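# Stow an unpowered robot arm into the floor case

## Task

Move the limp, unpowered small robot arm from the desk into the open case on the floor, sitting low enough that the lid could close, and leave it settled and still. It must not drop more than a few centimetres on the way, or the task may fail. Finish by releasing it and backing the robot away. The robot must not topple or be left leaning, or the task fails.

## Robot and tools

Robot: TidyBot++, a 0.54 m long, 0.50 m wide, 0.38 m tall base on four driven casters, carrying one seven-joint arm with a two-finger gripper. The shoulder sits 0.12 m ahead of the base centre at 0.68 m height. Segments: upper arm 0.42 m, forearm 0.31 m, hand 0.31 m to the hand point. The arm starts folded, hand down, reaching up to 0.08 m past the base front. A downward hand rises to about 0.94 m at most, only near the base. Cameras: base_camera and wrist_camera (looks along the hand).

Frames (metres): base frame has its origin on the floor below the base centre, x forward, y left, z up. hand_pose, hand_target and the "target" argument use it; the hand point lies between the finger pads, hand z runs out along the fingers, fingers close along hand y. base_odometry is in the frame the base had at scene start, heading in rad (left positive, -3.142 to 3.142); it counts wheel rotation, so slip looks like travel. base_tilt is in degrees, forward and right positive.

Tool move: one action, made of any of base, joints, target, plus optional speeds; cameras and blocking are extras. No action means it only reports state.
- base: an object, relative offsets from where the base currently is, along the base axes at command start. translate_m (forward +) and strafe_m (left +) in metres, each -2 to 2; rotate_rad (left/counter-clockwise +) -6.3 to 6.3. Base moves stop after 14 s (time_out).
- joints: an object of absolute targets by name, radians. joint_1_rad any angle, positive turns the arm clockwise from above (opposite to heading). joint_2_rad shoulder, -2.249 to 2.249, 0 upright, + leans forward. joint_3_rad any angle (upper arm twist). joint_4_rad elbow, -2.579 to 2.579, negative bends forward when joint_3 is 3.14. joint_5_rad any angle (forearm twist). joint_6_rad wrist, -2.099 to 2.099. joint_7_rad any angle, hand roll; hand down, + is counter-clockwise from above, 1.57 opens fingers left/right. gripper_pos 0 (open, ~85 mm gap) to 1 (closed, strong squeeze). Unbounded joints take the short way; turn in steps under half a turn. Tolerances ±0.039 for joints 1-4, ±0.095 for 5-7, ±0.03 gripper.
- target: one flat list of seven numbers, an absolute hand pose in the base frame: x, y, z metres then quaternion qw, qx, qy, qz. With it, joints may carry only gripper_pos. The controller chooses joint angles, prefers near-folded ones, may swing the elbow, curve and overshoot. Usually lands within 3 cm; to fix, add (wanted minus hand_pose) to your last target. To hold a loaded hand, resend hand_target, not hand_pose. Unreachable poses wander up to 10 s then time_out.
- speeds: caps for this action only: translate_m/strafe_m 0.05 to 0.5 m/s (give one only when combining), rotate_rad 0.1 to 1.57 rad/s.
- cameras: list of base_camera, wrist_camera or all; [] for none; omitted means all.
- blocking: true/omitted waits until everything rests; false returns within about 0.5 s while motion continues. A new move replaces only the parts it names.

wait(seconds 0 to 10, cameras) reports state after waiting; returns early once motion ends. stop(cameras) brakes all running motions; braked parts hold and say stopped. zoom_image(camera, region [x0,y0,x1,y1] pixels, top-left origin, up to 504x504) enlarges the latest image of that camera. finished_scene(scene: the current scene number) ends the scene irreversibly; the goal must hold without the robot.

Result lines: move (done or worst status), base_status, joint_status, hand_status (done within 10 mm and 2 degrees, else off_target, not_followed, contact_stop, time_out, stopped, torque_fault, limit_stop_at_motor_heat), hand_pose, hand_target, joint_positions, motor_effort (% of max, peak of last action in brackets), base_odometry, base_tilt, on_its_own (unrequested actions), pictures (image order), earlier move (non-blocking progress). "joint command not followed"/"pose unreachable" with "cause:" mean a self-collision check withheld arm targets; nothing checks collisions with the base. ARM HIT flags a hard hit. Once a result shows a refused call, contact_stop, time_out or torque fault, the remaining move/wait/finished_scene calls in that reply are skipped.

Practical notes: the arm sags under load and stops a bit off; correct by adding (wanted minus read) to the last command, never command a loaded joint to its current reading. Lowering a held item onto a surface shows as hand_pose stalling while commands go lower. A blocked joint or base keeps pushing. Friction can leave joints slightly off even when done. Loose objects may get nudged occasionally.

Avoid: dropping the limp arm from any height, releasing it while it still moves, slams, hard shoves, squeezing something still resting on a support, fast swings with load. Tipping risk: arm snagged above about 0.6 m while the base moves, sideways swings when extended, reaching far over nearby furniture; pulling the arm in or backing away rights a lean. Torque faults (limits 104.5 N m joints 1-4, 51.3 N m joints 5-7) freeze the arm 10 s. Holding loads or straining heats motors (MOTOR HOT at 60 °C, weak braking at 75 °C). Faster completion is better.

Each tool is called after "Request:" in YAML: its name, and indented under it one key for each argument.

## Session

Request:
move:

Scene clock: 0.00 s.
base_odometry: x=+0.000 y=+0.000 heading=+0.000
base_tilt: forward=+0.1 right=+0.7
base_status: not commanded
joint_positions: joint_1_rad=-0.029 joint_2_rad=-0.388 joint_3_rad=+3.109 joint_4_rad=-2.555 joint_5_rad=-0.028 joint_6_rad=-0.852 joint_7_rad=+1.612 gripper_pos=+0.000
joint_status: not commanded
motor_effort: joint_1_rad=+1 joint_2_rad=+0 joint_3_rad=-1 joint_4_rad=+14 joint_5_rad=+0 joint_6_rad=+1 joint_7_rad=+1
hand_pose: x=+0.2571 y=+0.0149 z=+0.5856 quat_wxyz=(-0.005, +0.997, +0.042, +0.061) (m; base frame)
hand_target: x=+0.2570 y=+0.0149 z=+0.5856 quat_wxyz=(-0.005, +0.997, +0.042, +0.061) (m; base frame)
hand_status: not commanded
pictures: base_camera, wrist_camera
Images, in order (width x height): base_camera 644x364, wrist_camera 644x476.

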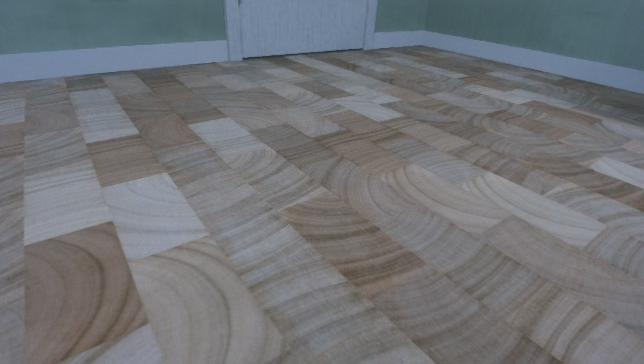

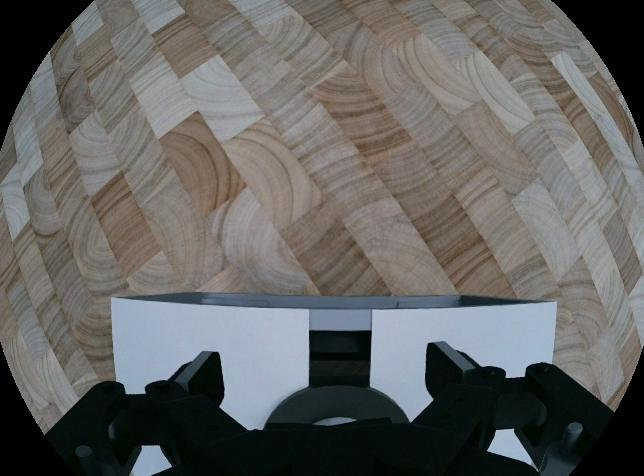

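Request:
move:
  base: {"rotate_rad": 1.0}
  cameras: ["base_camera"]

Request:
move:
  base: {"rotate_rad": 1.0}
  cameras: ["base_camera"]

Request:
move:
  base: {"rotate_rad": 1.0}
  cameras: ["base_camera"]

Request:
move:
  base: {"rotate_rad": 1.0}
  cameras: ["base_camera"]

Request:
move:
  base: {"rotate_rad": 1.0}
  cameras: ["base_camera"]

Scene clock: 2.03 s.
move: done
base_odometry: x=+0.000 y=+0.000 heading=+0.999
base_tilt: forward=+0.1 right=+0.8
base_status: done
joint_positions: joint_1_rad=-0.029 joint_2_rad=-0.388 joint_3_rad=+3.109 joint_4_rad=-2.555 joint_5_rad=-0.028 joint_6_rad=-0.852 joint_7_rad=+1.612 gripper_pos=+0.000
joint_status: not commanded
motor_effort: joint_1_rad=+1(1) joint_2_rad=+1(1) joint_3_rad=-1(2) joint_4_rad=+15(15) joint_5_rad=+0(1) joint_6_rad=+1(2) joint_7_rad=+0(1)
hand_pose: x=+0.2571 y=+0.0149 z=+0.5856 quat_wxyz=(-0.005, +0.997, +0.042, +0.061) (m; base frame)
hand_target: x=+0.2570 y=+0.0149 z=+0.5856 quat_wxyz=(-0.005, +0.997, +0.042, +0.061) (m; base frame)
hand_status: not commanded
pictures: base_camera
Images, in order (width x height): base_camera 644x364.

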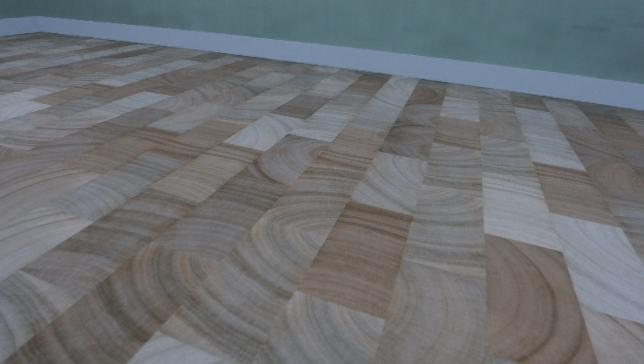

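Scene clock: 3.90 s.
move: done
base_odometry: x=+0.000 y=+0.000 heading=+1.999
base_tilt: forward=+0.1 right=+0.7
base_status: done
joint_positions: joint_1_rad=-0.029 joint_2_rad=-0.388 joint_3_rad=+3.109 joint_4_rad=-2.555 joint_5_rad=-0.028 joint_6_rad=-0.852 joint_7_rad=+1.612 gripper_pos=+0.000
joint_status: not commanded
motor_effort: joint_1_rad=+1(1) joint_2_rad=+0(1) joint_3_rad=-1(2) joint_4_rad=+15(15) joint_5_rad=+0(1) joint_6_rad=+2(2) joint_7_rad=+1(1)
hand_pose: x=+0.2571 y=+0.0149 z=+0.5856 quat_wxyz=(-0.005, +0.997, +0.042, +0.061) (m; base frame)
hand_target: x=+0.2570 y=+0.0149 z=+0.5856 quat_wxyz=(-0.005, +0.997, +0.042, +0.061) (m; base frame)
hand_status: not commanded
pictures: base_camera
Images, in order (width x height): base_camera 644x364.

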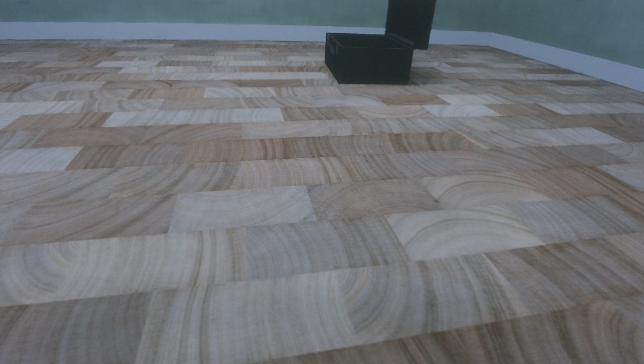

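Scene clock: 5.77 s.
move: done
base_odometry: x=+0.000 y=+0.000 heading=+2.998
base_tilt: forward=+0.1 right=+0.7
base_status: done
joint_positions: joint_1_rad=-0.029 joint_2_rad=-0.388 joint_3_rad=+3.109 joint_4_rad=-2.555 joint_5_rad=-0.028 joint_6_rad=-0.852 joint_7_rad=+1.612 gripper_pos=+0.000
joint_status: not commanded
motor_effort: joint_1_rad=+1(1) joint_2_rad=+1(1) joint_3_rad=-1(2) joint_4_rad=+15(15) joint_5_rad=+0(1) joint_6_rad=+1(2) joint_7_rad=+0(1)
hand_pose: x=+0.2571 y=+0.0149 z=+0.5856 quat_wxyz=(-0.005, +0.997, +0.042, +0.061) (m; base frame)
hand_target: x=+0.2570 y=+0.0149 z=+0.5856 quat_wxyz=(-0.005, +0.997, +0.042, +0.061) (m; base frame)
hand_status: not commanded
pictures: base_camera
Images, in order (width x height): base_camera 644x364.

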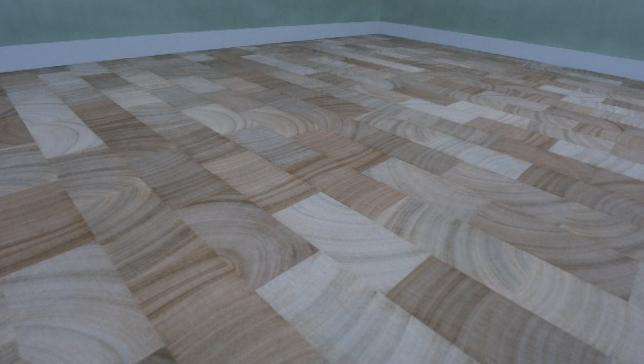

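Scene clock: 7.63 s.
move: done
base_odometry: x=+0.000 y=+0.000 heading=-2.286
base_tilt: forward=+0.1 right=+0.8
base_status: done
joint_positions: joint_1_rad=-0.029 joint_2_rad=-0.388 joint_3_rad=+3.109 joint_4_rad=-2.555 joint_5_rad=-0.028 joint_6_rad=-0.852 joint_7_rad=+1.612 gripper_pos=+0.000
joint_status: not commanded
motor_effort: joint_1_rad=+1(2) joint_2_rad=+1(1) joint_3_rad=+0(2) joint_4_rad=+15(15) joint_5_rad=+0(1) joint_6_rad=+1(2) joint_7_rad=+0(1)
hand_pose: x=+0.2571 y=+0.0149 z=+0.5856 quat_wxyz=(-0.005, +0.997, +0.042, +0.061) (m; base frame)
hand_target: x=+0.2570 y=+0.0149 z=+0.5856 quat_wxyz=(-0.005, +0.997, +0.042, +0.061) (m; base frame)
hand_status: not commanded
pictures: base_camera
Images, in order (width x height): base_camera 644x364.

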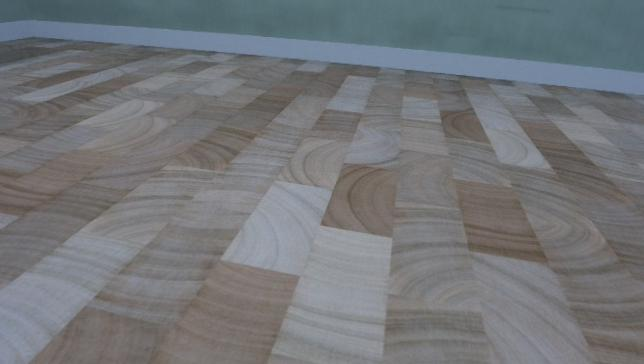

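Scene clock: 9.50 s.
move: done
base_odometry: x=+0.000 y=+0.000 heading=-1.287
base_tilt: forward=+0.1 right=+0.7
base_status: done
joint_positions: joint_1_rad=-0.029 joint_2_rad=-0.388 joint_3_rad=+3.109 joint_4_rad=-2.555 joint_5_rad=-0.028 joint_6_rad=-0.852 joint_7_rad=+1.612 gripper_pos=+0.000
joint_status: not commanded
motor_effort: joint_1_rad=+1(1) joint_2_rad=+1(1) joint_3_rad=-1(2) joint_4_rad=+15(15) joint_5_rad=+0(1) joint_6_rad=+2(2) joint_7_rad=+1(1)
hand_pose: x=+0.2571 y=+0.0149 z=+0.5856 quat_wxyz=(-0.005, +0.997, +0.042, +0.061) (m; base frame)
hand_target: x=+0.2570 y=+0.0149 z=+0.5856 quat_wxyz=(-0.005, +0.997, +0.042, +0.061) (m; base frame)
hand_status: not commanded
pictures: base_camera
Images, in order (width x height): base_camera 644x364.

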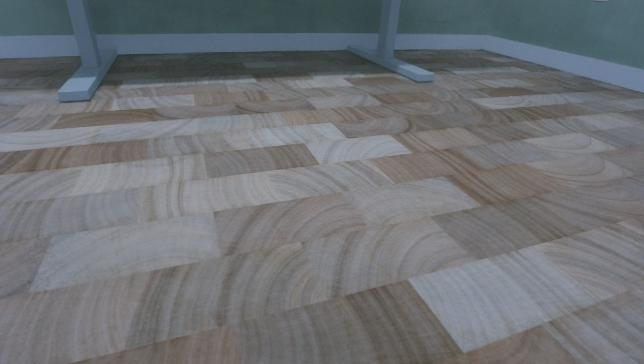

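Request:
move:
  base: {"rotate_rad": -0.15}
  joints: {"joint_1_rad": 0, "joint_2_rad": 0, "joint_3_rad": 3.14, "joint_4_rad": -1.7, "joint_5_rad": 0, "joint_6_rad": -0.3, "joint_7_rad": 1.57}

Scene clock: 11.80 s.
move: done
base_odometry: x=+0.000 y=+0.000 heading=-1.436
base_tilt: forward=+0.1 right=+0.8
base_status: done
joint_positions: joint_1_rad=-0.014 joint_2_rad=-0.016 joint_3_rad=+3.122 joint_4_rad=-1.710 joint_5_rad=-0.028 joint_6_rad=-0.381 joint_7_rad=+1.611 gripper_pos=+0.000
joint_status: all done
motor_effort: joint_1_rad=+1(2) joint_2_rad=-19(21) joint_3_rad=-1(3) joint_4_rad=+22(22) joint_5_rad=+0(2) joint_6_rad=+8(8) joint_7_rad=+1(2)
hand_pose: x=+0.6959 y=+0.0244 z=+0.9134 quat_wxyz=(-0.009, +0.861, +0.024, +0.508) (m; base frame)
hand_target: x=+0.7138 y=+0.0023 z=+0.9325 quat_wxyz=(-0.001, +0.841, +0.000, +0.540) (m; base frame)
hand_status: not commanded
pictures: base_camera, wrist_camera
Images, in order (width x height): base_camera 644x364, wrist_camera 644x476.

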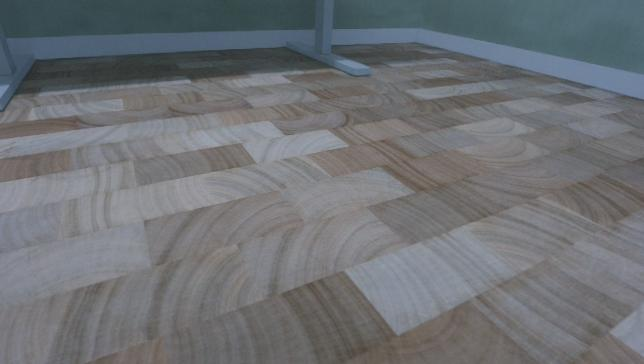

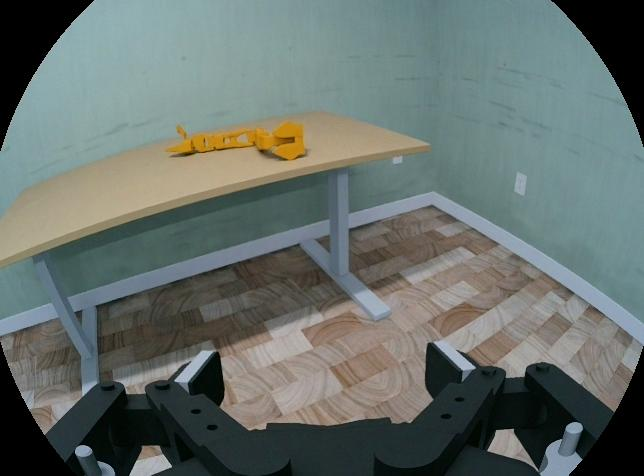

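Request:
zoom_image:
  camera: "wrist_camera"
  region: [120, 90, 360, 190]

Scaled by 2.100.

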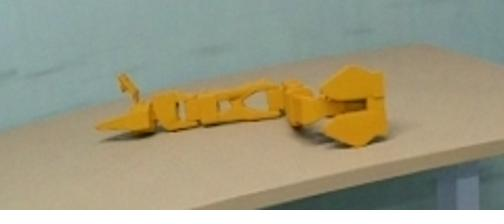

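Request:
move:
  base: {"rotate_rad": 0.25}

Request:
move:
  base: {"translate_m": 0.5}

Scene clock: 13.23 s.
move: done
base_odometry: x=+0.000 y=+0.000 heading=-1.186
base_tilt: forward=+0.1 right=+0.8
base_status: done
joint_positions: joint_1_rad=-0.007 joint_2_rad=-0.015 joint_3_rad=+3.131 joint_4_rad=-1.710 joint_5_rad=-0.028 joint_6_rad=-0.377 joint_7_rad=+1.611 gripper_pos=+0.000
joint_status: not commanded
motor_effort: joint_1_rad=+1(4) joint_2_rad=-19(20) joint_3_rad=-1(4) joint_4_rad=+21(22) joint_5_rad=+0(1) joint_6_rad=+8(8) joint_7_rad=+1(1)
hand_pose: x=+0.6972 y=+0.0150 z=+0.9142 quat_wxyz=(-0.005, +0.860, +0.016, +0.510) (m; base frame)
hand_target: x=+0.7138 y=+0.0023 z=+0.9325 quat_wxyz=(-0.001, +0.841, +0.000, +0.540) (m; base frame)
hand_status: not commanded
pictures: base_camera, wrist_camera
Images, in order (width x height): base_camera 644x364, wrist_camera 644x476.

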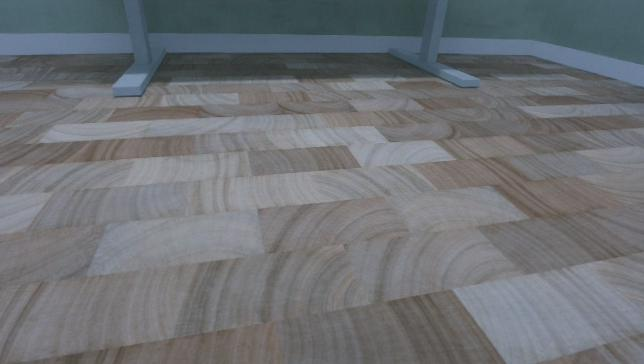

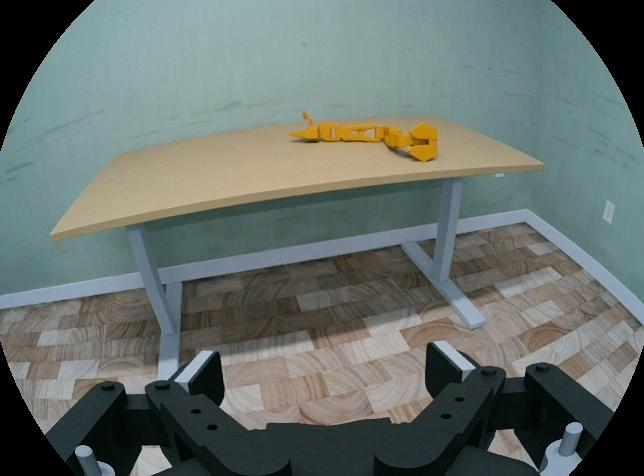

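Scene clock: 15.50 s.
move: done
base_odometry: x=+0.188 y=-0.464 heading=-1.186
base_tilt: forward=+0.1 right=+0.7
base_status: done
joint_positions: joint_1_rad=-0.007 joint_2_rad=+0.001 joint_3_rad=+3.131 joint_4_rad=-1.708 joint_5_rad=-0.028 joint_6_rad=-0.373 joint_7_rad=+1.611 gripper_pos=+0.000
joint_status: not commanded
motor_effort: joint_1_rad=+1(1) joint_2_rad=-20(23) joint_3_rad=-2(3) joint_4_rad=+22(22) joint_5_rad=+0(0) joint_6_rad=+8(9) joint_7_rad=+1(1)
hand_pose: x=+0.7020 y=+0.0150 z=+0.9075 quat_wxyz=(-0.005, +0.863, +0.016, +0.506) (m; base frame)
hand_target: x=+0.7138 y=+0.0023 z=+0.9325 quat_wxyz=(-0.001, +0.841, +0.000, +0.540) (m; base frame)
hand_status: not commanded
pictures: base_camera, wrist_camera
Images, in order (width x height): base_camera 644x364, wrist_camera 644x476.

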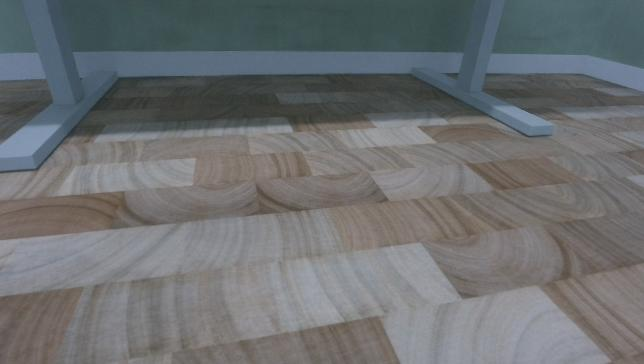

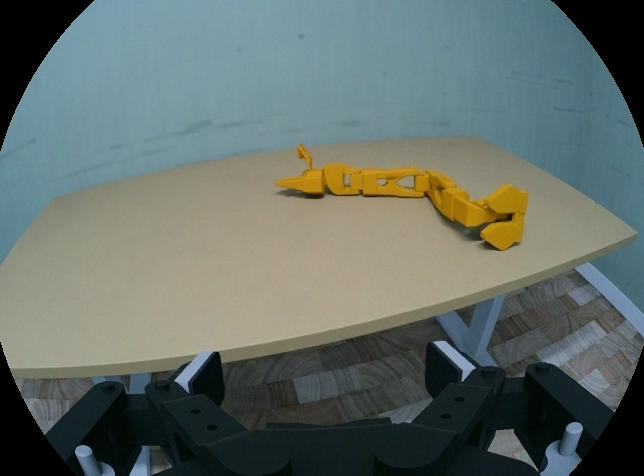

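Request:
move:
  base: {"rotate_rad": 0.266}
  cameras: []

Request:
move:
  base: {"strafe_m": -0.5}
  joints: {"joint_2_rad": -0.3}

Scene clock: 17.40 s.
move: done
base_odometry: x=+0.188 y=-0.464 heading=-0.920
base_tilt: forward=+0.1 right=+0.7
base_status: done
joint_positions: joint_1_rad=-0.007 joint_2_rad=+0.001 joint_3_rad=+3.132 joint_4_rad=-1.708 joint_5_rad=-0.028 joint_6_rad=-0.373 joint_7_rad=+1.611 gripper_pos=+0.000
joint_status: not commanded
motor_effort: joint_1_rad=+1(4) joint_2_rad=-20(21) joint_3_rad=-1(4) joint_4_rad=+22(22) joint_5_rad=+0(1) joint_6_rad=+8(8) joint_7_rad=+1(1)
hand_pose: x=+0.7020 y=+0.0144 z=+0.9075 quat_wxyz=(-0.005, +0.862, +0.016, +0.506) (m; base frame)
hand_target: x=+0.7138 y=+0.0023 z=+0.9325 quat_wxyz=(-0.001, +0.841, +0.000, +0.540) (m; base frame)
hand_status: not commanded
pictures: none
No camera images: "cameras" was empty.

Scene clock: 19.53 s.
move: done
base_odometry: x=-0.210 y=-0.767 heading=-0.920
base_tilt: forward=+0.1 right=+0.7
base_status: done
joint_positions: joint_1_rad=-0.004 joint_2_rad=-0.302 joint_3_rad=+3.140 joint_4_rad=-1.703 joint_5_rad=-0.028 joint_6_rad=-0.372 joint_7_rad=+1.611 gripper_pos=+0.000
joint_status: all done
motor_effort: joint_1_rad=+1(3) joint_2_rad=-9(23) joint_3_rad=-1(4) joint_4_rad=+22(23) joint_5_rad=+0(1) joint_6_rad=+9(9) joint_7_rad=+1(1)
hand_pose: x=+0.6084 y=+0.0076 z=+1.0743 quat_wxyz=(-0.001, +0.775, +0.011, +0.632) (m; base frame)
hand_target: x=+0.6131 y=+0.0023 z=+1.0971 quat_wxyz=(-0.001, +0.751, +0.000, +0.660) (m; base frame)
hand_status: not commanded
pictures: base_camera, wrist_camera
Images, in order (width x height): base_camera 644x364, wrist_camera 644x476.

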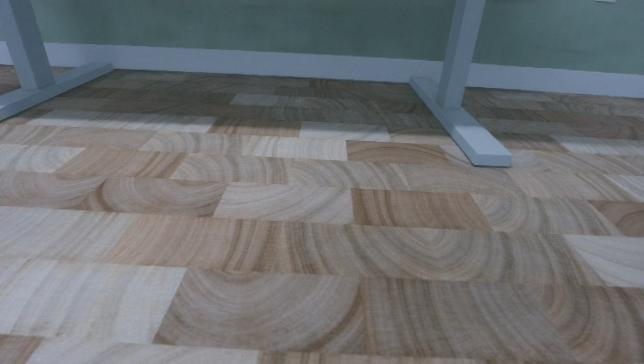

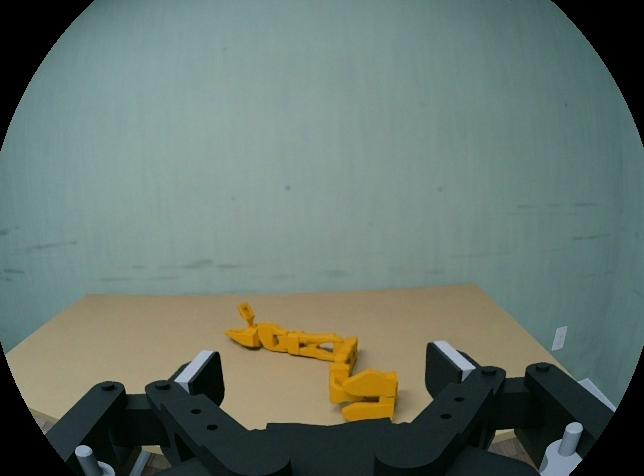

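Request:
move:
  base: {"translate_m": 0.2}
  joints: {"joint_1_rad": 0, "joint_2_rad": 0.0, "joint_3_rad": 3.14, "joint_4_rad": -1.4, "joint_5_rad": 0, "joint_6_rad": -1.4, "joint_7_rad": 1.57}

Scene clock: 21.70 s.
move: done
base_odometry: x=-0.089 y=-0.926 heading=-0.920
base_tilt: forward=+0.1 right=+0.7
base_status: done
joint_positions: joint_1_rad=-0.004 joint_2_rad=-0.001 joint_3_rad=+3.140 joint_4_rad=-1.411 joint_5_rad=-0.028 joint_6_rad=-1.321 joint_7_rad=+1.611 gripper_pos=+0.000
joint_status: all done
motor_effort: joint_1_rad=+1(2) joint_2_rad=-17(23) joint_3_rad=-1(3) joint_4_rad=+19(22) joint_5_rad=+0(1) joint_6_rad=+4(10) joint_7_rad=+1(1)
hand_pose: x=+0.5529 y=+0.0123 z=+0.8673 quat_wxyz=(-0.010, +0.979, +0.022, +0.204) (m; base frame)
hand_target: x=+0.5330 y=+0.0020 z=+0.8627 quat_wxyz=(+0.000, +0.985, +0.000, +0.170) (m; base frame)
hand_status: not commanded
pictures: base_camera, wrist_camera
Images, in order (width x height): base_camera 644x364, wrist_camera 644x476.

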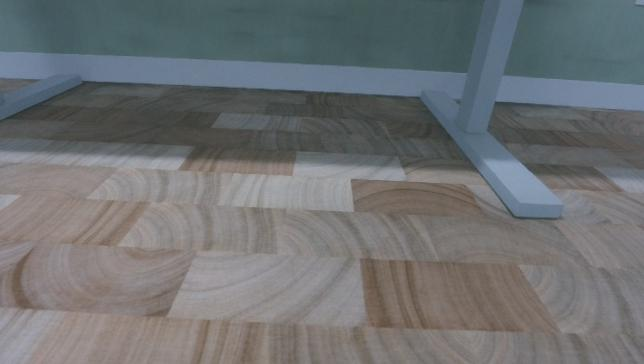

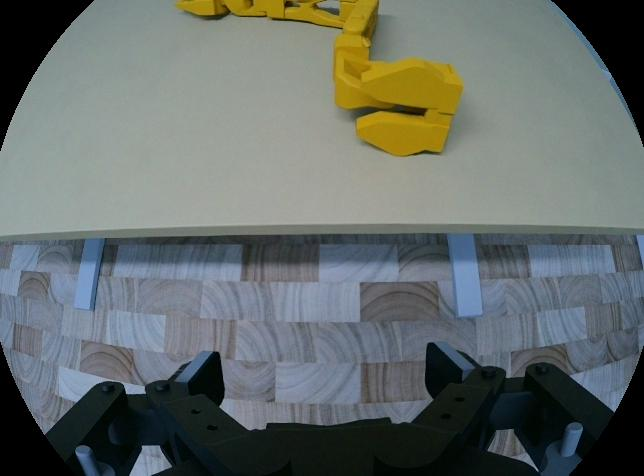

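Request:
move:
  base: {"translate_m": 0.25}
  joints: {"joint_6_rad": -1.68}

Scene clock: 23.53 s.
move: done
base_odometry: x=+0.063 y=-1.126 heading=-0.920
base_tilt: forward=+0.1 right=+0.7
base_status: done
joint_positions: joint_1_rad=-0.004 joint_2_rad=+0.006 joint_3_rad=+3.140 joint_4_rad=-1.406 joint_5_rad=-0.028 joint_6_rad=-1.617 joint_7_rad=+1.611 gripper_pos=+0.000
joint_status: all done
motor_effort: joint_1_rad=+1(1) joint_2_rad=-17(20) joint_3_rad=-1(3) joint_4_rad=+17(19) joint_5_rad=+0(1) joint_6_rad=+2(5) joint_7_rad=+0(1)
hand_pose: x=+0.4665 y=+0.0121 z=+0.8430 quat_wxyz=(-0.013, +0.998, +0.024, +0.056) (m; base frame)
hand_target: x=+0.4479 y=+0.0019 z=+0.8453 quat_wxyz=(+0.000, +1.000, +0.000, +0.031) (m; base frame)
hand_status: not commanded
pictures: base_camera, wrist_camera
Images, in order (width x height): base_camera 644x364, wrist_camera 644x476.

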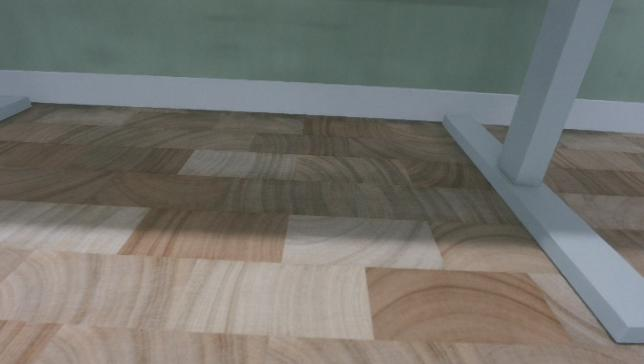

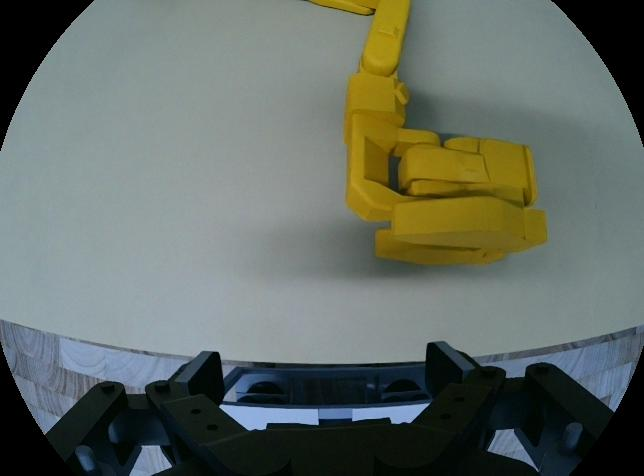

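Request:
move:
  base: {"translate_m": 0.12}

Scene clock: 25.03 s.
move: done
base_odometry: x=+0.135 y=-1.221 heading=-0.920
base_tilt: forward=+0.1 right=+0.7
base_status: done
joint_positions: joint_1_rad=-0.004 joint_2_rad=+0.006 joint_3_rad=+3.140 joint_4_rad=-1.406 joint_5_rad=-0.028 joint_6_rad=-1.618 joint_7_rad=+1.611 gripper_pos=+0.000
joint_status: not commanded
motor_effort: joint_1_rad=+1(1) joint_2_rad=-16(20) joint_3_rad=-2(2) joint_4_rad=+17(18) joint_5_rad=+0(1) joint_6_rad=+2(2) joint_7_rad=+1(1)
hand_pose: x=+0.4665 y=+0.0121 z=+0.8429 quat_wxyz=(-0.013, +0.998, +0.024, +0.056) (m; base frame)
hand_target: x=+0.4479 y=+0.0019 z=+0.8453 quat_wxyz=(+0.000, +1.000, +0.000, +0.031) (m; base frame)
hand_status: not commanded
pictures: base_camera, wrist_camera
Images, in order (width x height): base_camera 644x364, wrist_camera 644x476.

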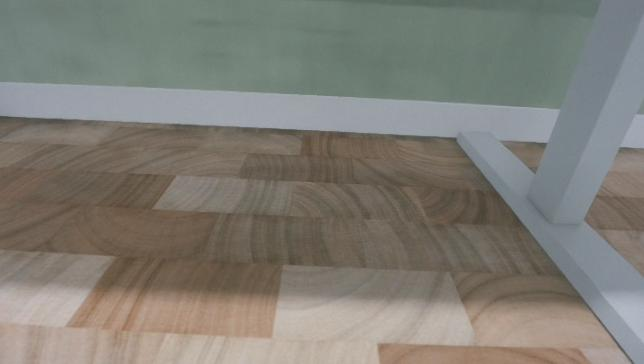

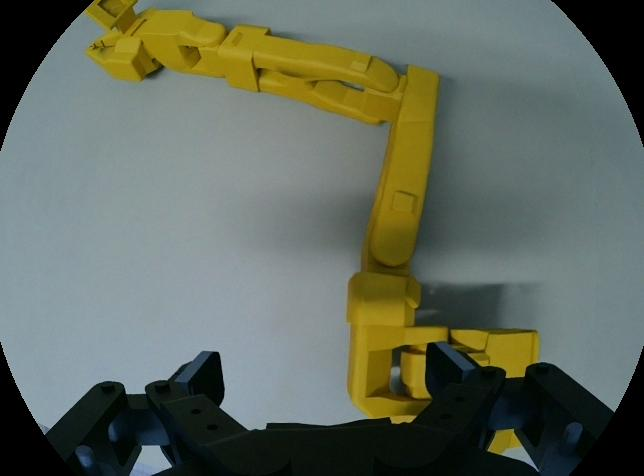

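Request:
move:
  base: {"translate_m": -0.6}
  cameras: []

Request:
move:
  base: {"rotate_rad": 2.6}
  joints: {"joint_2_rad": 0, "joint_4_rad": -1.4, "joint_6_rad": -1.1}

Request:
move:
  base: {"translate_m": 1.1}

Scene clock: 27.97 s.
move: done
base_odometry: x=-0.228 y=-0.744 heading=-0.920
base_tilt: forward=+0.1 right=+0.8
base_status: done
joint_positions: joint_1_rad=-0.003 joint_2_rad=-0.007 joint_3_rad=+3.139 joint_4_rad=-1.406 joint_5_rad=-0.027 joint_6_rad=-1.619 joint_7_rad=+1.611 gripper_pos=+0.000
joint_status: not commanded
motor_effort: joint_1_rad=+1(3) joint_2_rad=-15(21) joint_3_rad=-2(3) joint_4_rad=+18(18) joint_5_rad=+0(1) joint_6_rad=+2(3) joint_7_rad=+1(1)
hand_pose: x=+0.4642 y=+0.0117 z=+0.8477 quat_wxyz=(-0.012, +0.998, +0.024, +0.062) (m; base frame)
hand_target: x=+0.4479 y=+0.0019 z=+0.8453 quat_wxyz=(+0.000, +1.000, +0.000, +0.031) (m; base frame)
hand_status: not commanded
pictures: none
No camera images: "cameras" was empty.

Scene clock: 30.90 s.
move: done
base_odometry: x=-0.228 y=-0.744 heading=+1.680
base_tilt: forward=+0.1 right=+0.7
base_status: done
joint_positions: joint_1_rad=-0.003 joint_2_rad=+0.000 joint_3_rad=+3.139 joint_4_rad=-1.404 joint_5_rad=-0.026 joint_6_rad=-1.159 joint_7_rad=+1.611 gripper_pos=+0.000
joint_status: all done
motor_effort: joint_1_rad=+1(3) joint_2_rad=-18(21) joint_3_rad=-2(4) joint_4_rad=+20(20) joint_5_rad=+0(1) joint_6_rad=+5(5) joint_7_rad=+1(1)
hand_pose: x=+0.5991 y=+0.0112 z=+0.8943 quat_wxyz=(-0.008, +0.958, +0.020, +0.286) (m; base frame)
hand_target: x=+0.6151 y=+0.0021 z=+0.9066 quat_wxyz=(+0.000, +0.949, +0.000, +0.315) (m; base frame)
hand_status: not commanded
pictures: base_camera, wrist_camera
Images, in order (width x height): base_camera 644x364, wrist_camera 644x476.

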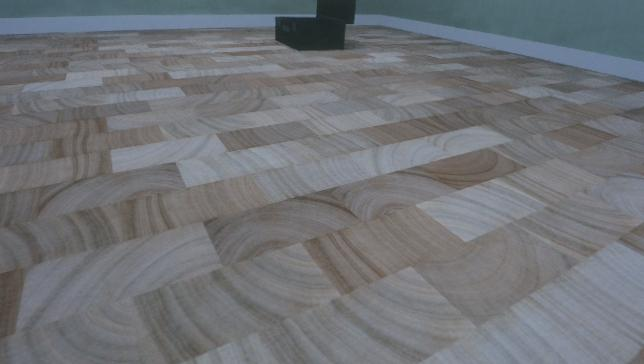

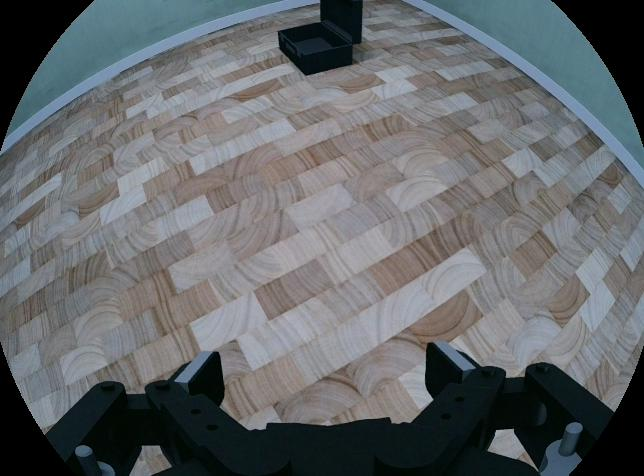

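Scene clock: 34.37 s.
move: done
base_odometry: x=-0.348 y=+0.350 heading=+1.680
base_tilt: forward=+0.2 right=+0.7
base_status: done
joint_positions: joint_1_rad=-0.003 joint_2_rad=+0.000 joint_3_rad=+3.139 joint_4_rad=-1.404 joint_5_rad=-0.026 joint_6_rad=-1.159 joint_7_rad=+1.611 gripper_pos=+0.000
joint_status: not commanded
motor_effort: joint_1_rad=+1(1) joint_2_rad=-17(20) joint_3_rad=-2(2) joint_4_rad=+20(20) joint_5_rad=+0(1) joint_6_rad=+5(6) joint_7_rad=+1(1)
hand_pose: x=+0.5992 y=+0.0112 z=+0.8941 quat_wxyz=(-0.008, +0.958, +0.020, +0.285) (m; base frame)
hand_target: x=+0.6151 y=+0.0021 z=+0.9066 quat_wxyz=(+0.000, +0.949, +0.000, +0.315) (m; base frame)
hand_status: not commanded
pictures: base_camera, wrist_camera
Images, in order (width x height): base_camera 644x364, wrist_camera 644x476.

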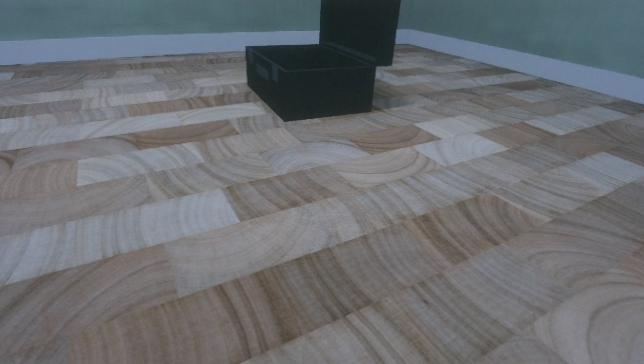

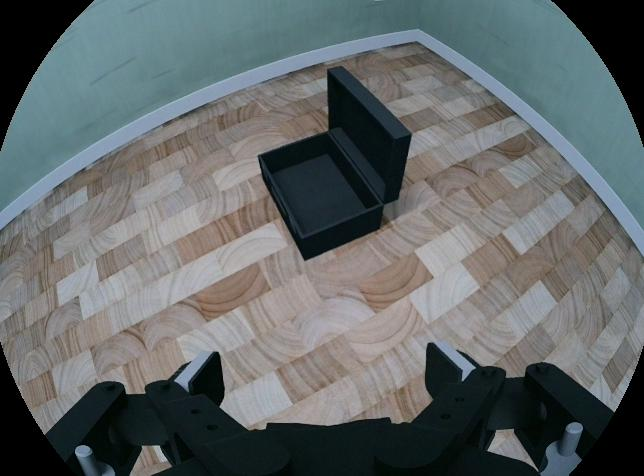

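Request:
move:
  base: {"translate_m": 0.6}
  joints: {"joint_2_rad": 0, "joint_4_rad": -1.4, "joint_6_rad": -1.74}

Scene clock: 37.13 s.
move: done
base_odometry: x=-0.413 y=+0.947 heading=+1.681
base_tilt: forward=+0.1 right=+0.8
base_status: done
joint_positions: joint_1_rad=-0.003 joint_2_rad=-0.001 joint_3_rad=+3.139 joint_4_rad=-1.403 joint_5_rad=-0.026 joint_6_rad=-1.678 joint_7_rad=+1.611 gripper_pos=+0.000
joint_status: all done
motor_effort: joint_1_rad=+1(1) joint_2_rad=-15(20) joint_3_rad=-2(2) joint_4_rad=+17(20) joint_5_rad=+0(1) joint_6_rad=+1(6) joint_7_rad=+1(1)
hand_pose: x=+0.4472 y=+0.0110 z=+0.8448 quat_wxyz=(-0.012, +0.999, +0.024, +0.031) (m; base frame)
hand_target: x=+0.4293 y=+0.0018 z=+0.8447 quat_wxyz=(+0.000, +1.000, +0.000, +0.001) (m; base frame)
hand_status: not commanded
pictures: base_camera, wrist_camera
Images, in order (width x height): base_camera 644x364, wrist_camera 644x476.

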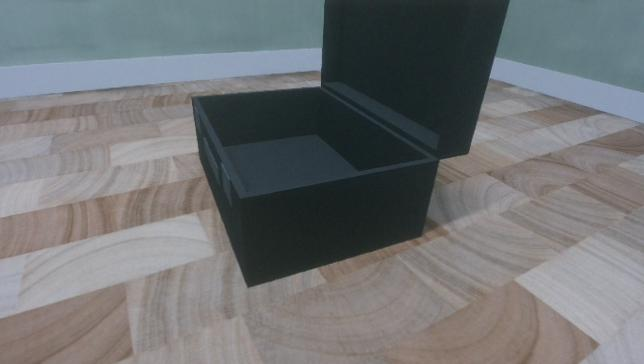

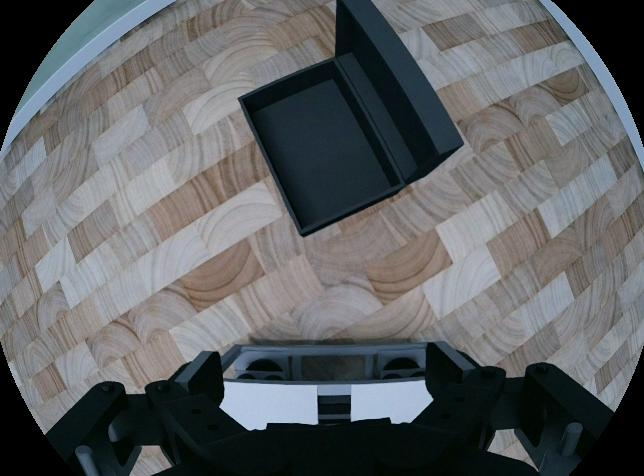

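Request:
move:
  base: {"translate_m": 0.15}

Request:
zoom_image:
  camera: "wrist_camera"
  region: [200, 40, 500, 360]

Scene clock: 40.00 s.
move: done
base_odometry: x=-0.430 y=+1.096 heading=+1.682
base_tilt: forward=+0.1 right=+0.7
base_status: done
joint_positions: joint_1_rad=-0.003 joint_2_rad=+0.004 joint_3_rad=+3.139 joint_4_rad=-1.403 joint_5_rad=-0.026 joint_6_rad=-1.678 joint_7_rad=+1.611 gripper_pos=+0.000
joint_status: not commanded
motor_effort: joint_1_rad=+0(1) joint_2_rad=-16(19) joint_3_rad=-2(2) joint_4_rad=+17(18) joint_5_rad=+0(1) joint_6_rad=+1(2) joint_7_rad=+1(1)
hand_pose: x=+0.4481 y=+0.0110 z=+0.8430 quat_wxyz=(-0.012, +0.999, +0.024, +0.028) (m; base frame)
hand_target: x=+0.4293 y=+0.0018 z=+0.8447 quat_wxyz=(+0.000, +1.000, +0.000, +0.001) (m; base frame)
hand_status: not commanded
pictures: base_camera, wrist_camera
Images, in order (width x height): base_camera 644x364, wrist_camera 644x476.

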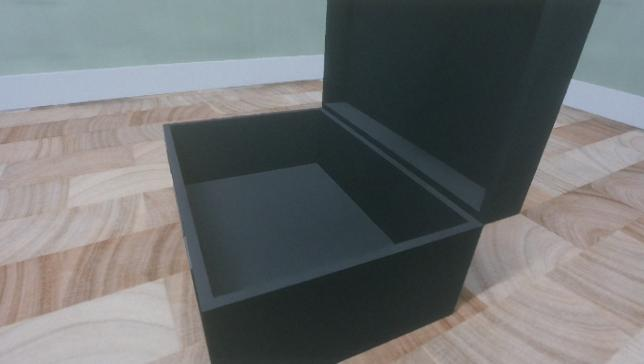

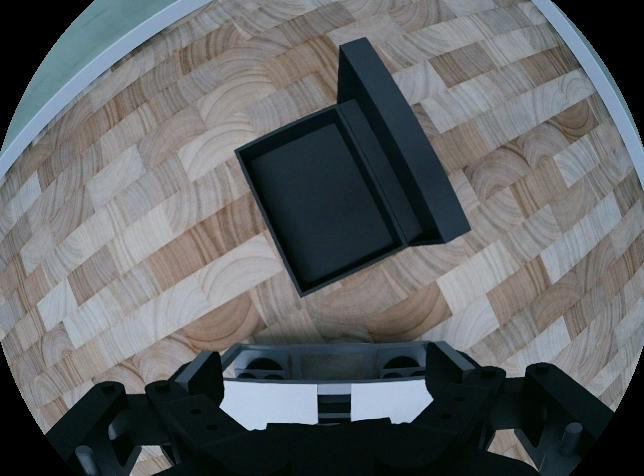

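Scaled by 1.575.

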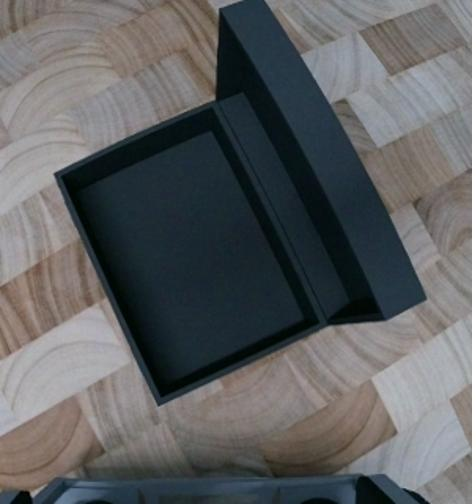

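Request:
move:
  base: {"translate_m": -1.9, "strafe_m": -0.074}
  cameras: []

Request:
move:
  base: {"rotate_rad": -2.602}
  joints: {"joint_2_rad": 0.243, "joint_4_rad": -1.06, "joint_6_rad": -1.86, "joint_7_rad": 1.57}
  cameras: []

Request:
move:
  base: {"translate_m": 0.45, "strafe_m": -0.091}

Scene clock: 46.23 s.
move: done
base_odometry: x=-0.145 y=-0.784 heading=+1.683
base_tilt: forward=+0.1 right=+0.7
base_status: done
joint_positions: joint_1_rad=-0.003 joint_2_rad=-0.001 joint_3_rad=+3.139 joint_4_rad=-1.403 joint_5_rad=-0.026 joint_6_rad=-1.678 joint_7_rad=+1.611 gripper_pos=+0.000
joint_status: not commanded
motor_effort: joint_1_rad=+1(1) joint_2_rad=-15(20) joint_3_rad=-1(2) joint_4_rad=+17(18) joint_5_rad=+0(1) joint_6_rad=+1(2) joint_7_rad=+1(1)
hand_pose: x=+0.4473 y=+0.0110 z=+0.8445 quat_wxyz=(-0.012, +0.999, +0.024, +0.030) (m; base frame)
hand_target: x=+0.4293 y=+0.0018 z=+0.8447 quat_wxyz=(+0.000, +1.000, +0.000, +0.001) (m; base frame)
hand_status: not commanded
pictures: none
No camera images: "cameras" was empty.

Scene clock: 49.17 s.
move: done
base_odometry: x=-0.145 y=-0.784 heading=-0.919
base_tilt: forward=+0.1 right=+0.7
base_status: done
joint_positions: joint_1_rad=+0.003 joint_2_rad=+0.255 joint_3_rad=+3.139 joint_4_rad=-1.072 joint_5_rad=-0.024 joint_6_rad=-1.784 joint_7_rad=+1.611 gripper_pos=+0.000
joint_status: all done
motor_effort: joint_1_rad=+1(4) joint_2_rad=-24(31) joint_3_rad=-1(4) joint_4_rad=+17(18) joint_5_rad=+0(1) joint_6_rad=+1(2) joint_7_rad=+1(1)
hand_pose: x=+0.5397 y=+0.0082 z=+0.8540 quat_wxyz=(-0.012, +1.000, +0.022, +0.016) (m; base frame)
hand_target: x=+0.5167 y=+0.0019 z=+0.8622 quat_wxyz=(+0.000, +1.000, +0.000, -0.011) (m; base frame)
hand_status: not commanded
pictures: none
No camera images: "cameras" was empty.

Scene clock: 51.33 s.
move: done
base_odometry: x=+0.056 y=-1.198 heading=-0.920
base_tilt: forward=+0.1 right=+0.8
base_status: done
joint_positions: joint_1_rad=+0.003 joint_2_rad=+0.249 joint_3_rad=+3.139 joint_4_rad=-1.070 joint_5_rad=-0.024 joint_6_rad=-1.789 joint_7_rad=+1.611 gripper_pos=+0.000
joint_status: not commanded
motor_effort: joint_1_rad=+1(2) joint_2_rad=-24(28) joint_3_rad=-2(2) joint_4_rad=+17(18) joint_5_rad=-1(1) joint_6_rad=+1(2) joint_7_rad=+0(1)
hand_pose: x=+0.5376 y=+0.0082 z=+0.8571 quat_wxyz=(-0.012, +1.000, +0.022, +0.017) (m; base frame)
hand_target: x=+0.5167 y=+0.0019 z=+0.8622 quat_wxyz=(+0.000, +1.000, +0.000, -0.011) (m; base frame)
hand_status: not commanded
pictures: base_camera, wrist_camera
Images, in order (width x height): base_camera 644x364, wrist_camera 644x476.

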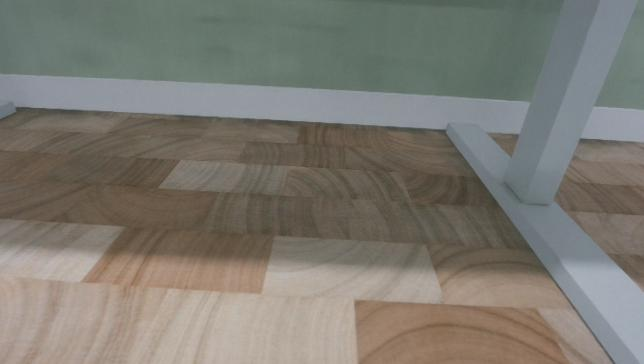

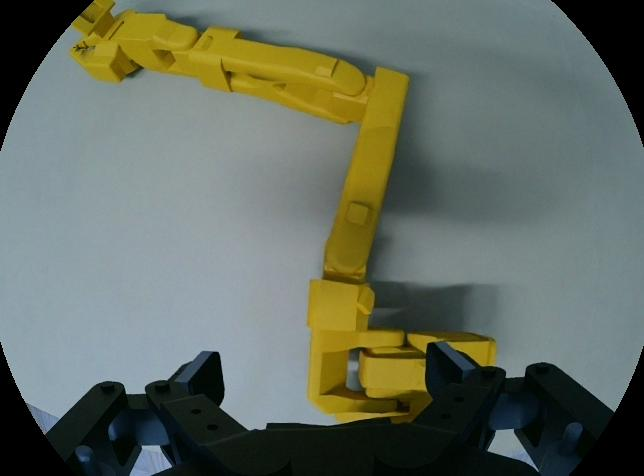

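Request:
move:
  base: {"translate_m": 0.1, "strafe_m": -0.027}
  joints: {"joint_7_rad": 1.31}
  cameras: ["wrist_camera"]

Request:
move:
  joints: {"joint_2_rad": 0.23, "joint_4_rad": -1.225, "joint_6_rad": -1.76}

Scene clock: 52.90 s.
move: done
base_odometry: x=+0.095 y=-1.294 heading=-0.919
base_tilt: forward=+0.1 right=+0.7
base_status: done
joint_positions: joint_1_rad=+0.003 joint_2_rad=+0.248 joint_3_rad=+3.139 joint_4_rad=-1.070 joint_5_rad=-0.024 joint_6_rad=-1.790 joint_7_rad=+1.339 gripper_pos=+0.000
joint_status: all done
motor_effort: joint_1_rad=+1(2) joint_2_rad=-24(28) joint_3_rad=-2(2) joint_4_rad=+17(17) joint_5_rad=+0(0) joint_6_rad=+1(1) joint_7_rad=+0(2)
hand_pose: x=+0.5372 y=+0.0082 z=+0.8573 quat_wxyz=(-0.014, +0.993, -0.113, +0.015) (m; base frame)
hand_target: x=+0.5167 y=+0.0019 z=+0.8622 quat_wxyz=(+0.001, +0.992, -0.129, -0.011) (m; base frame)
hand_status: not commanded
pictures: wrist_camera
Images, in order (width x height): wrist_camera 644x476.

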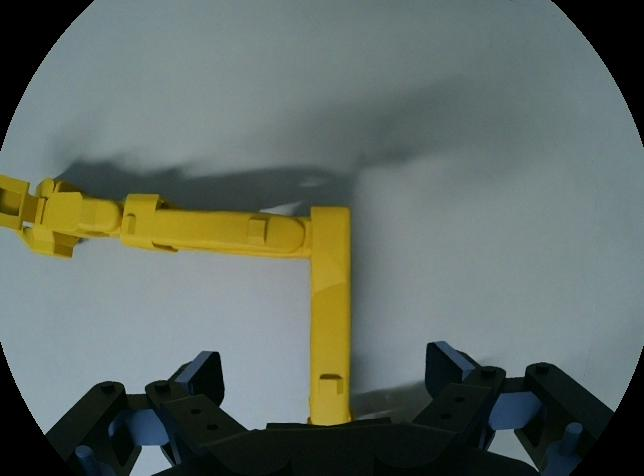

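Scene clock: 54.00 s.
move: done
base_odometry: x=+0.095 y=-1.294 heading=-0.919
base_tilt: forward=+0.1 right=+0.7
base_status: not commanded
joint_positions: joint_1_rad=+0.003 joint_2_rad=+0.242 joint_3_rad=+3.139 joint_4_rad=-1.213 joint_5_rad=-0.024 joint_6_rad=-1.790 joint_7_rad=+1.339 gripper_pos=+0.000
joint_status: all done
motor_effort: joint_1_rad=+1(1) joint_2_rad=-24(26) joint_3_rad=-2(2) joint_4_rad=+17(18) joint_5_rad=+0(1) joint_6_rad=+0(2) joint_7_rad=+1(1)
hand_pose: x=+0.5001 y=+0.0083 z=+0.8170 quat_wxyz=(-0.006, +0.992, -0.114, -0.053) (m; base frame)
hand_target: x=+0.5043 y=+0.0019 z=+0.8174 quat_wxyz=(+0.005, +0.991, -0.129, -0.036) (m; base frame)
hand_status: not commanded
pictures: base_camera, wrist_camera
Images, in order (width x height): base_camera 644x364, wrist_camera 644x476.

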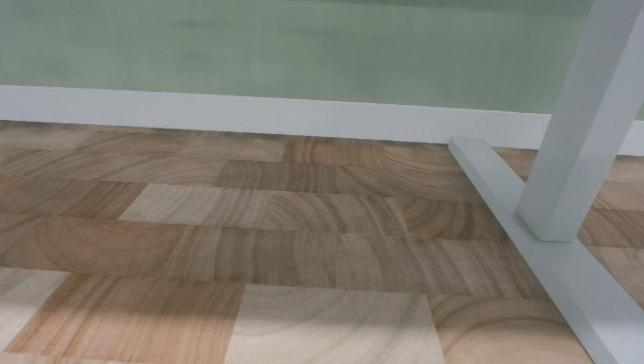

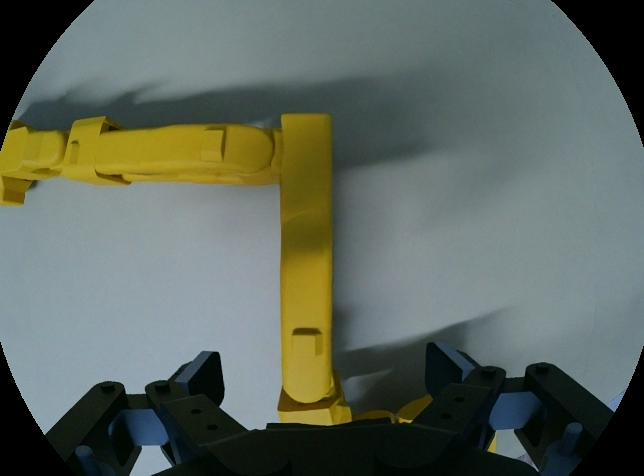

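Request:
move:
  joints: {"joint_2_rad": 0.272, "joint_4_rad": -1.213, "joint_6_rad": -1.68}
  cameras: ["wrist_camera"]

Scene clock: 55.07 s.
move: done
base_odometry: x=+0.095 y=-1.294 heading=-0.919
base_tilt: forward=+0.1 right=+0.7
base_status: not commanded
joint_positions: joint_1_rad=+0.003 joint_2_rad=+0.264 joint_3_rad=+3.139 joint_4_rad=-1.213 joint_5_rad=-0.024 joint_6_rad=-1.739 joint_7_rad=+1.339 gripper_pos=+0.000
joint_status: all done
motor_effort: joint_1_rad=+0(1) joint_2_rad=-24(26) joint_3_rad=-1(3) joint_4_rad=+17(17) joint_5_rad=+0(0) joint_6_rad=+0(2) joint_7_rad=+1(1)
hand_pose: x=+0.5187 y=+0.0083 z=+0.8073 quat_wxyz=(-0.008, +0.993, -0.115, -0.038) (m; base frame)
hand_target: x=+0.5379 y=+0.0019 z=+0.8028 quat_wxyz=(+0.001, +0.992, -0.129, -0.012) (m; base frame)
hand_status: not commanded
pictures: wrist_camera
Images, in order (width x height): wrist_camera 644x476.

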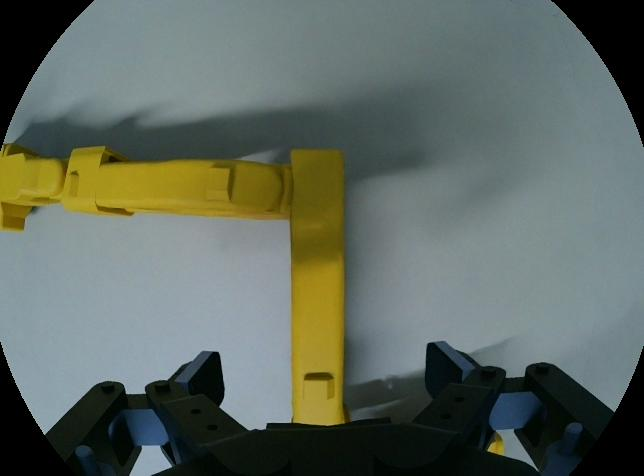

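Request:
move:
  joints: {"joint_2_rad": 0.292, "joint_4_rad": -1.195, "joint_6_rad": -1.59}
  cameras: ["wrist_camera"]

Scene clock: 55.80 s.
move: done
base_odometry: x=+0.095 y=-1.294 heading=-0.919
base_tilt: forward=+0.1 right=+0.8
base_status: not commanded
joint_positions: joint_1_rad=+0.003 joint_2_rad=+0.279 joint_3_rad=+3.139 joint_4_rad=-1.199 joint_5_rad=-0.024 joint_6_rad=-1.649 joint_7_rad=+1.339 gripper_pos=+0.000
joint_status: all done
motor_effort: joint_1_rad=+1(1) joint_2_rad=-26(26) joint_3_rad=-2(2) joint_4_rad=+17(18) joint_5_rad=+0(0) joint_6_rad=+1(1) joint_7_rad=+1(1)
hand_pose: x=+0.5522 y=+0.0084 z=+0.8042 quat_wxyz=(-0.013, +0.993, -0.115, +0.006) (m; base frame)
hand_target: x=+0.5735 y=+0.0020 z=+0.8004 quat_wxyz=(-0.004, +0.991, -0.129, +0.032) (m; base frame)
hand_status: not commanded
pictures: wrist_camera
Images, in order (width x height): wrist_camera 644x476.

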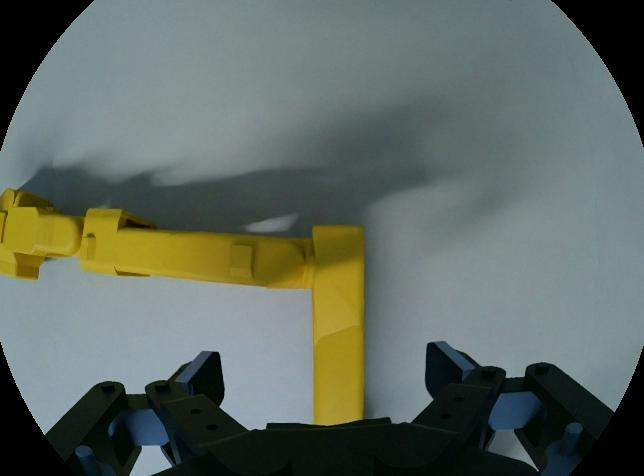

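Request:
move:
  base: {"strafe_m": -0.009}
  joints: {"joint_2_rad": 0.308, "joint_4_rad": -1.302, "joint_6_rad": -1.49}
  cameras: ["wrist_camera"]

Scene clock: 58.27 s.
move: done
base_odometry: x=+0.088 y=-1.299 heading=-0.919
base_tilt: forward=+0.1 right=+0.8
base_status: done
joint_positions: joint_1_rad=+0.003 joint_2_rad=+0.298 joint_3_rad=+3.140 joint_4_rad=-1.291 joint_5_rad=-0.024 joint_6_rad=-1.567 joint_7_rad=+1.339 gripper_pos=+0.000
joint_status: all done
motor_effort: joint_1_rad=+1(3) joint_2_rad=-26(28) joint_3_rad=-2(3) joint_4_rad=+17(18) joint_5_rad=+0(1) joint_6_rad=+0(2) joint_7_rad=+1(1)
hand_pose: x=+0.5523 y=+0.0082 z=+0.7669 quat_wxyz=(-0.011, +0.993, -0.117, -0.009) (m; base frame)
hand_target: x=+0.5736 y=+0.0020 z=+0.7594 quat_wxyz=(-0.003, +0.991, -0.129, +0.021) (m; base frame)
hand_status: not commanded
pictures: wrist_camera
Images, in order (width x height): wrist_camera 644x476.

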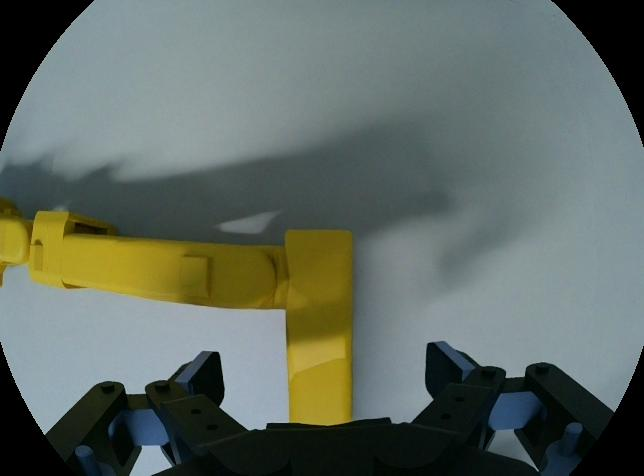

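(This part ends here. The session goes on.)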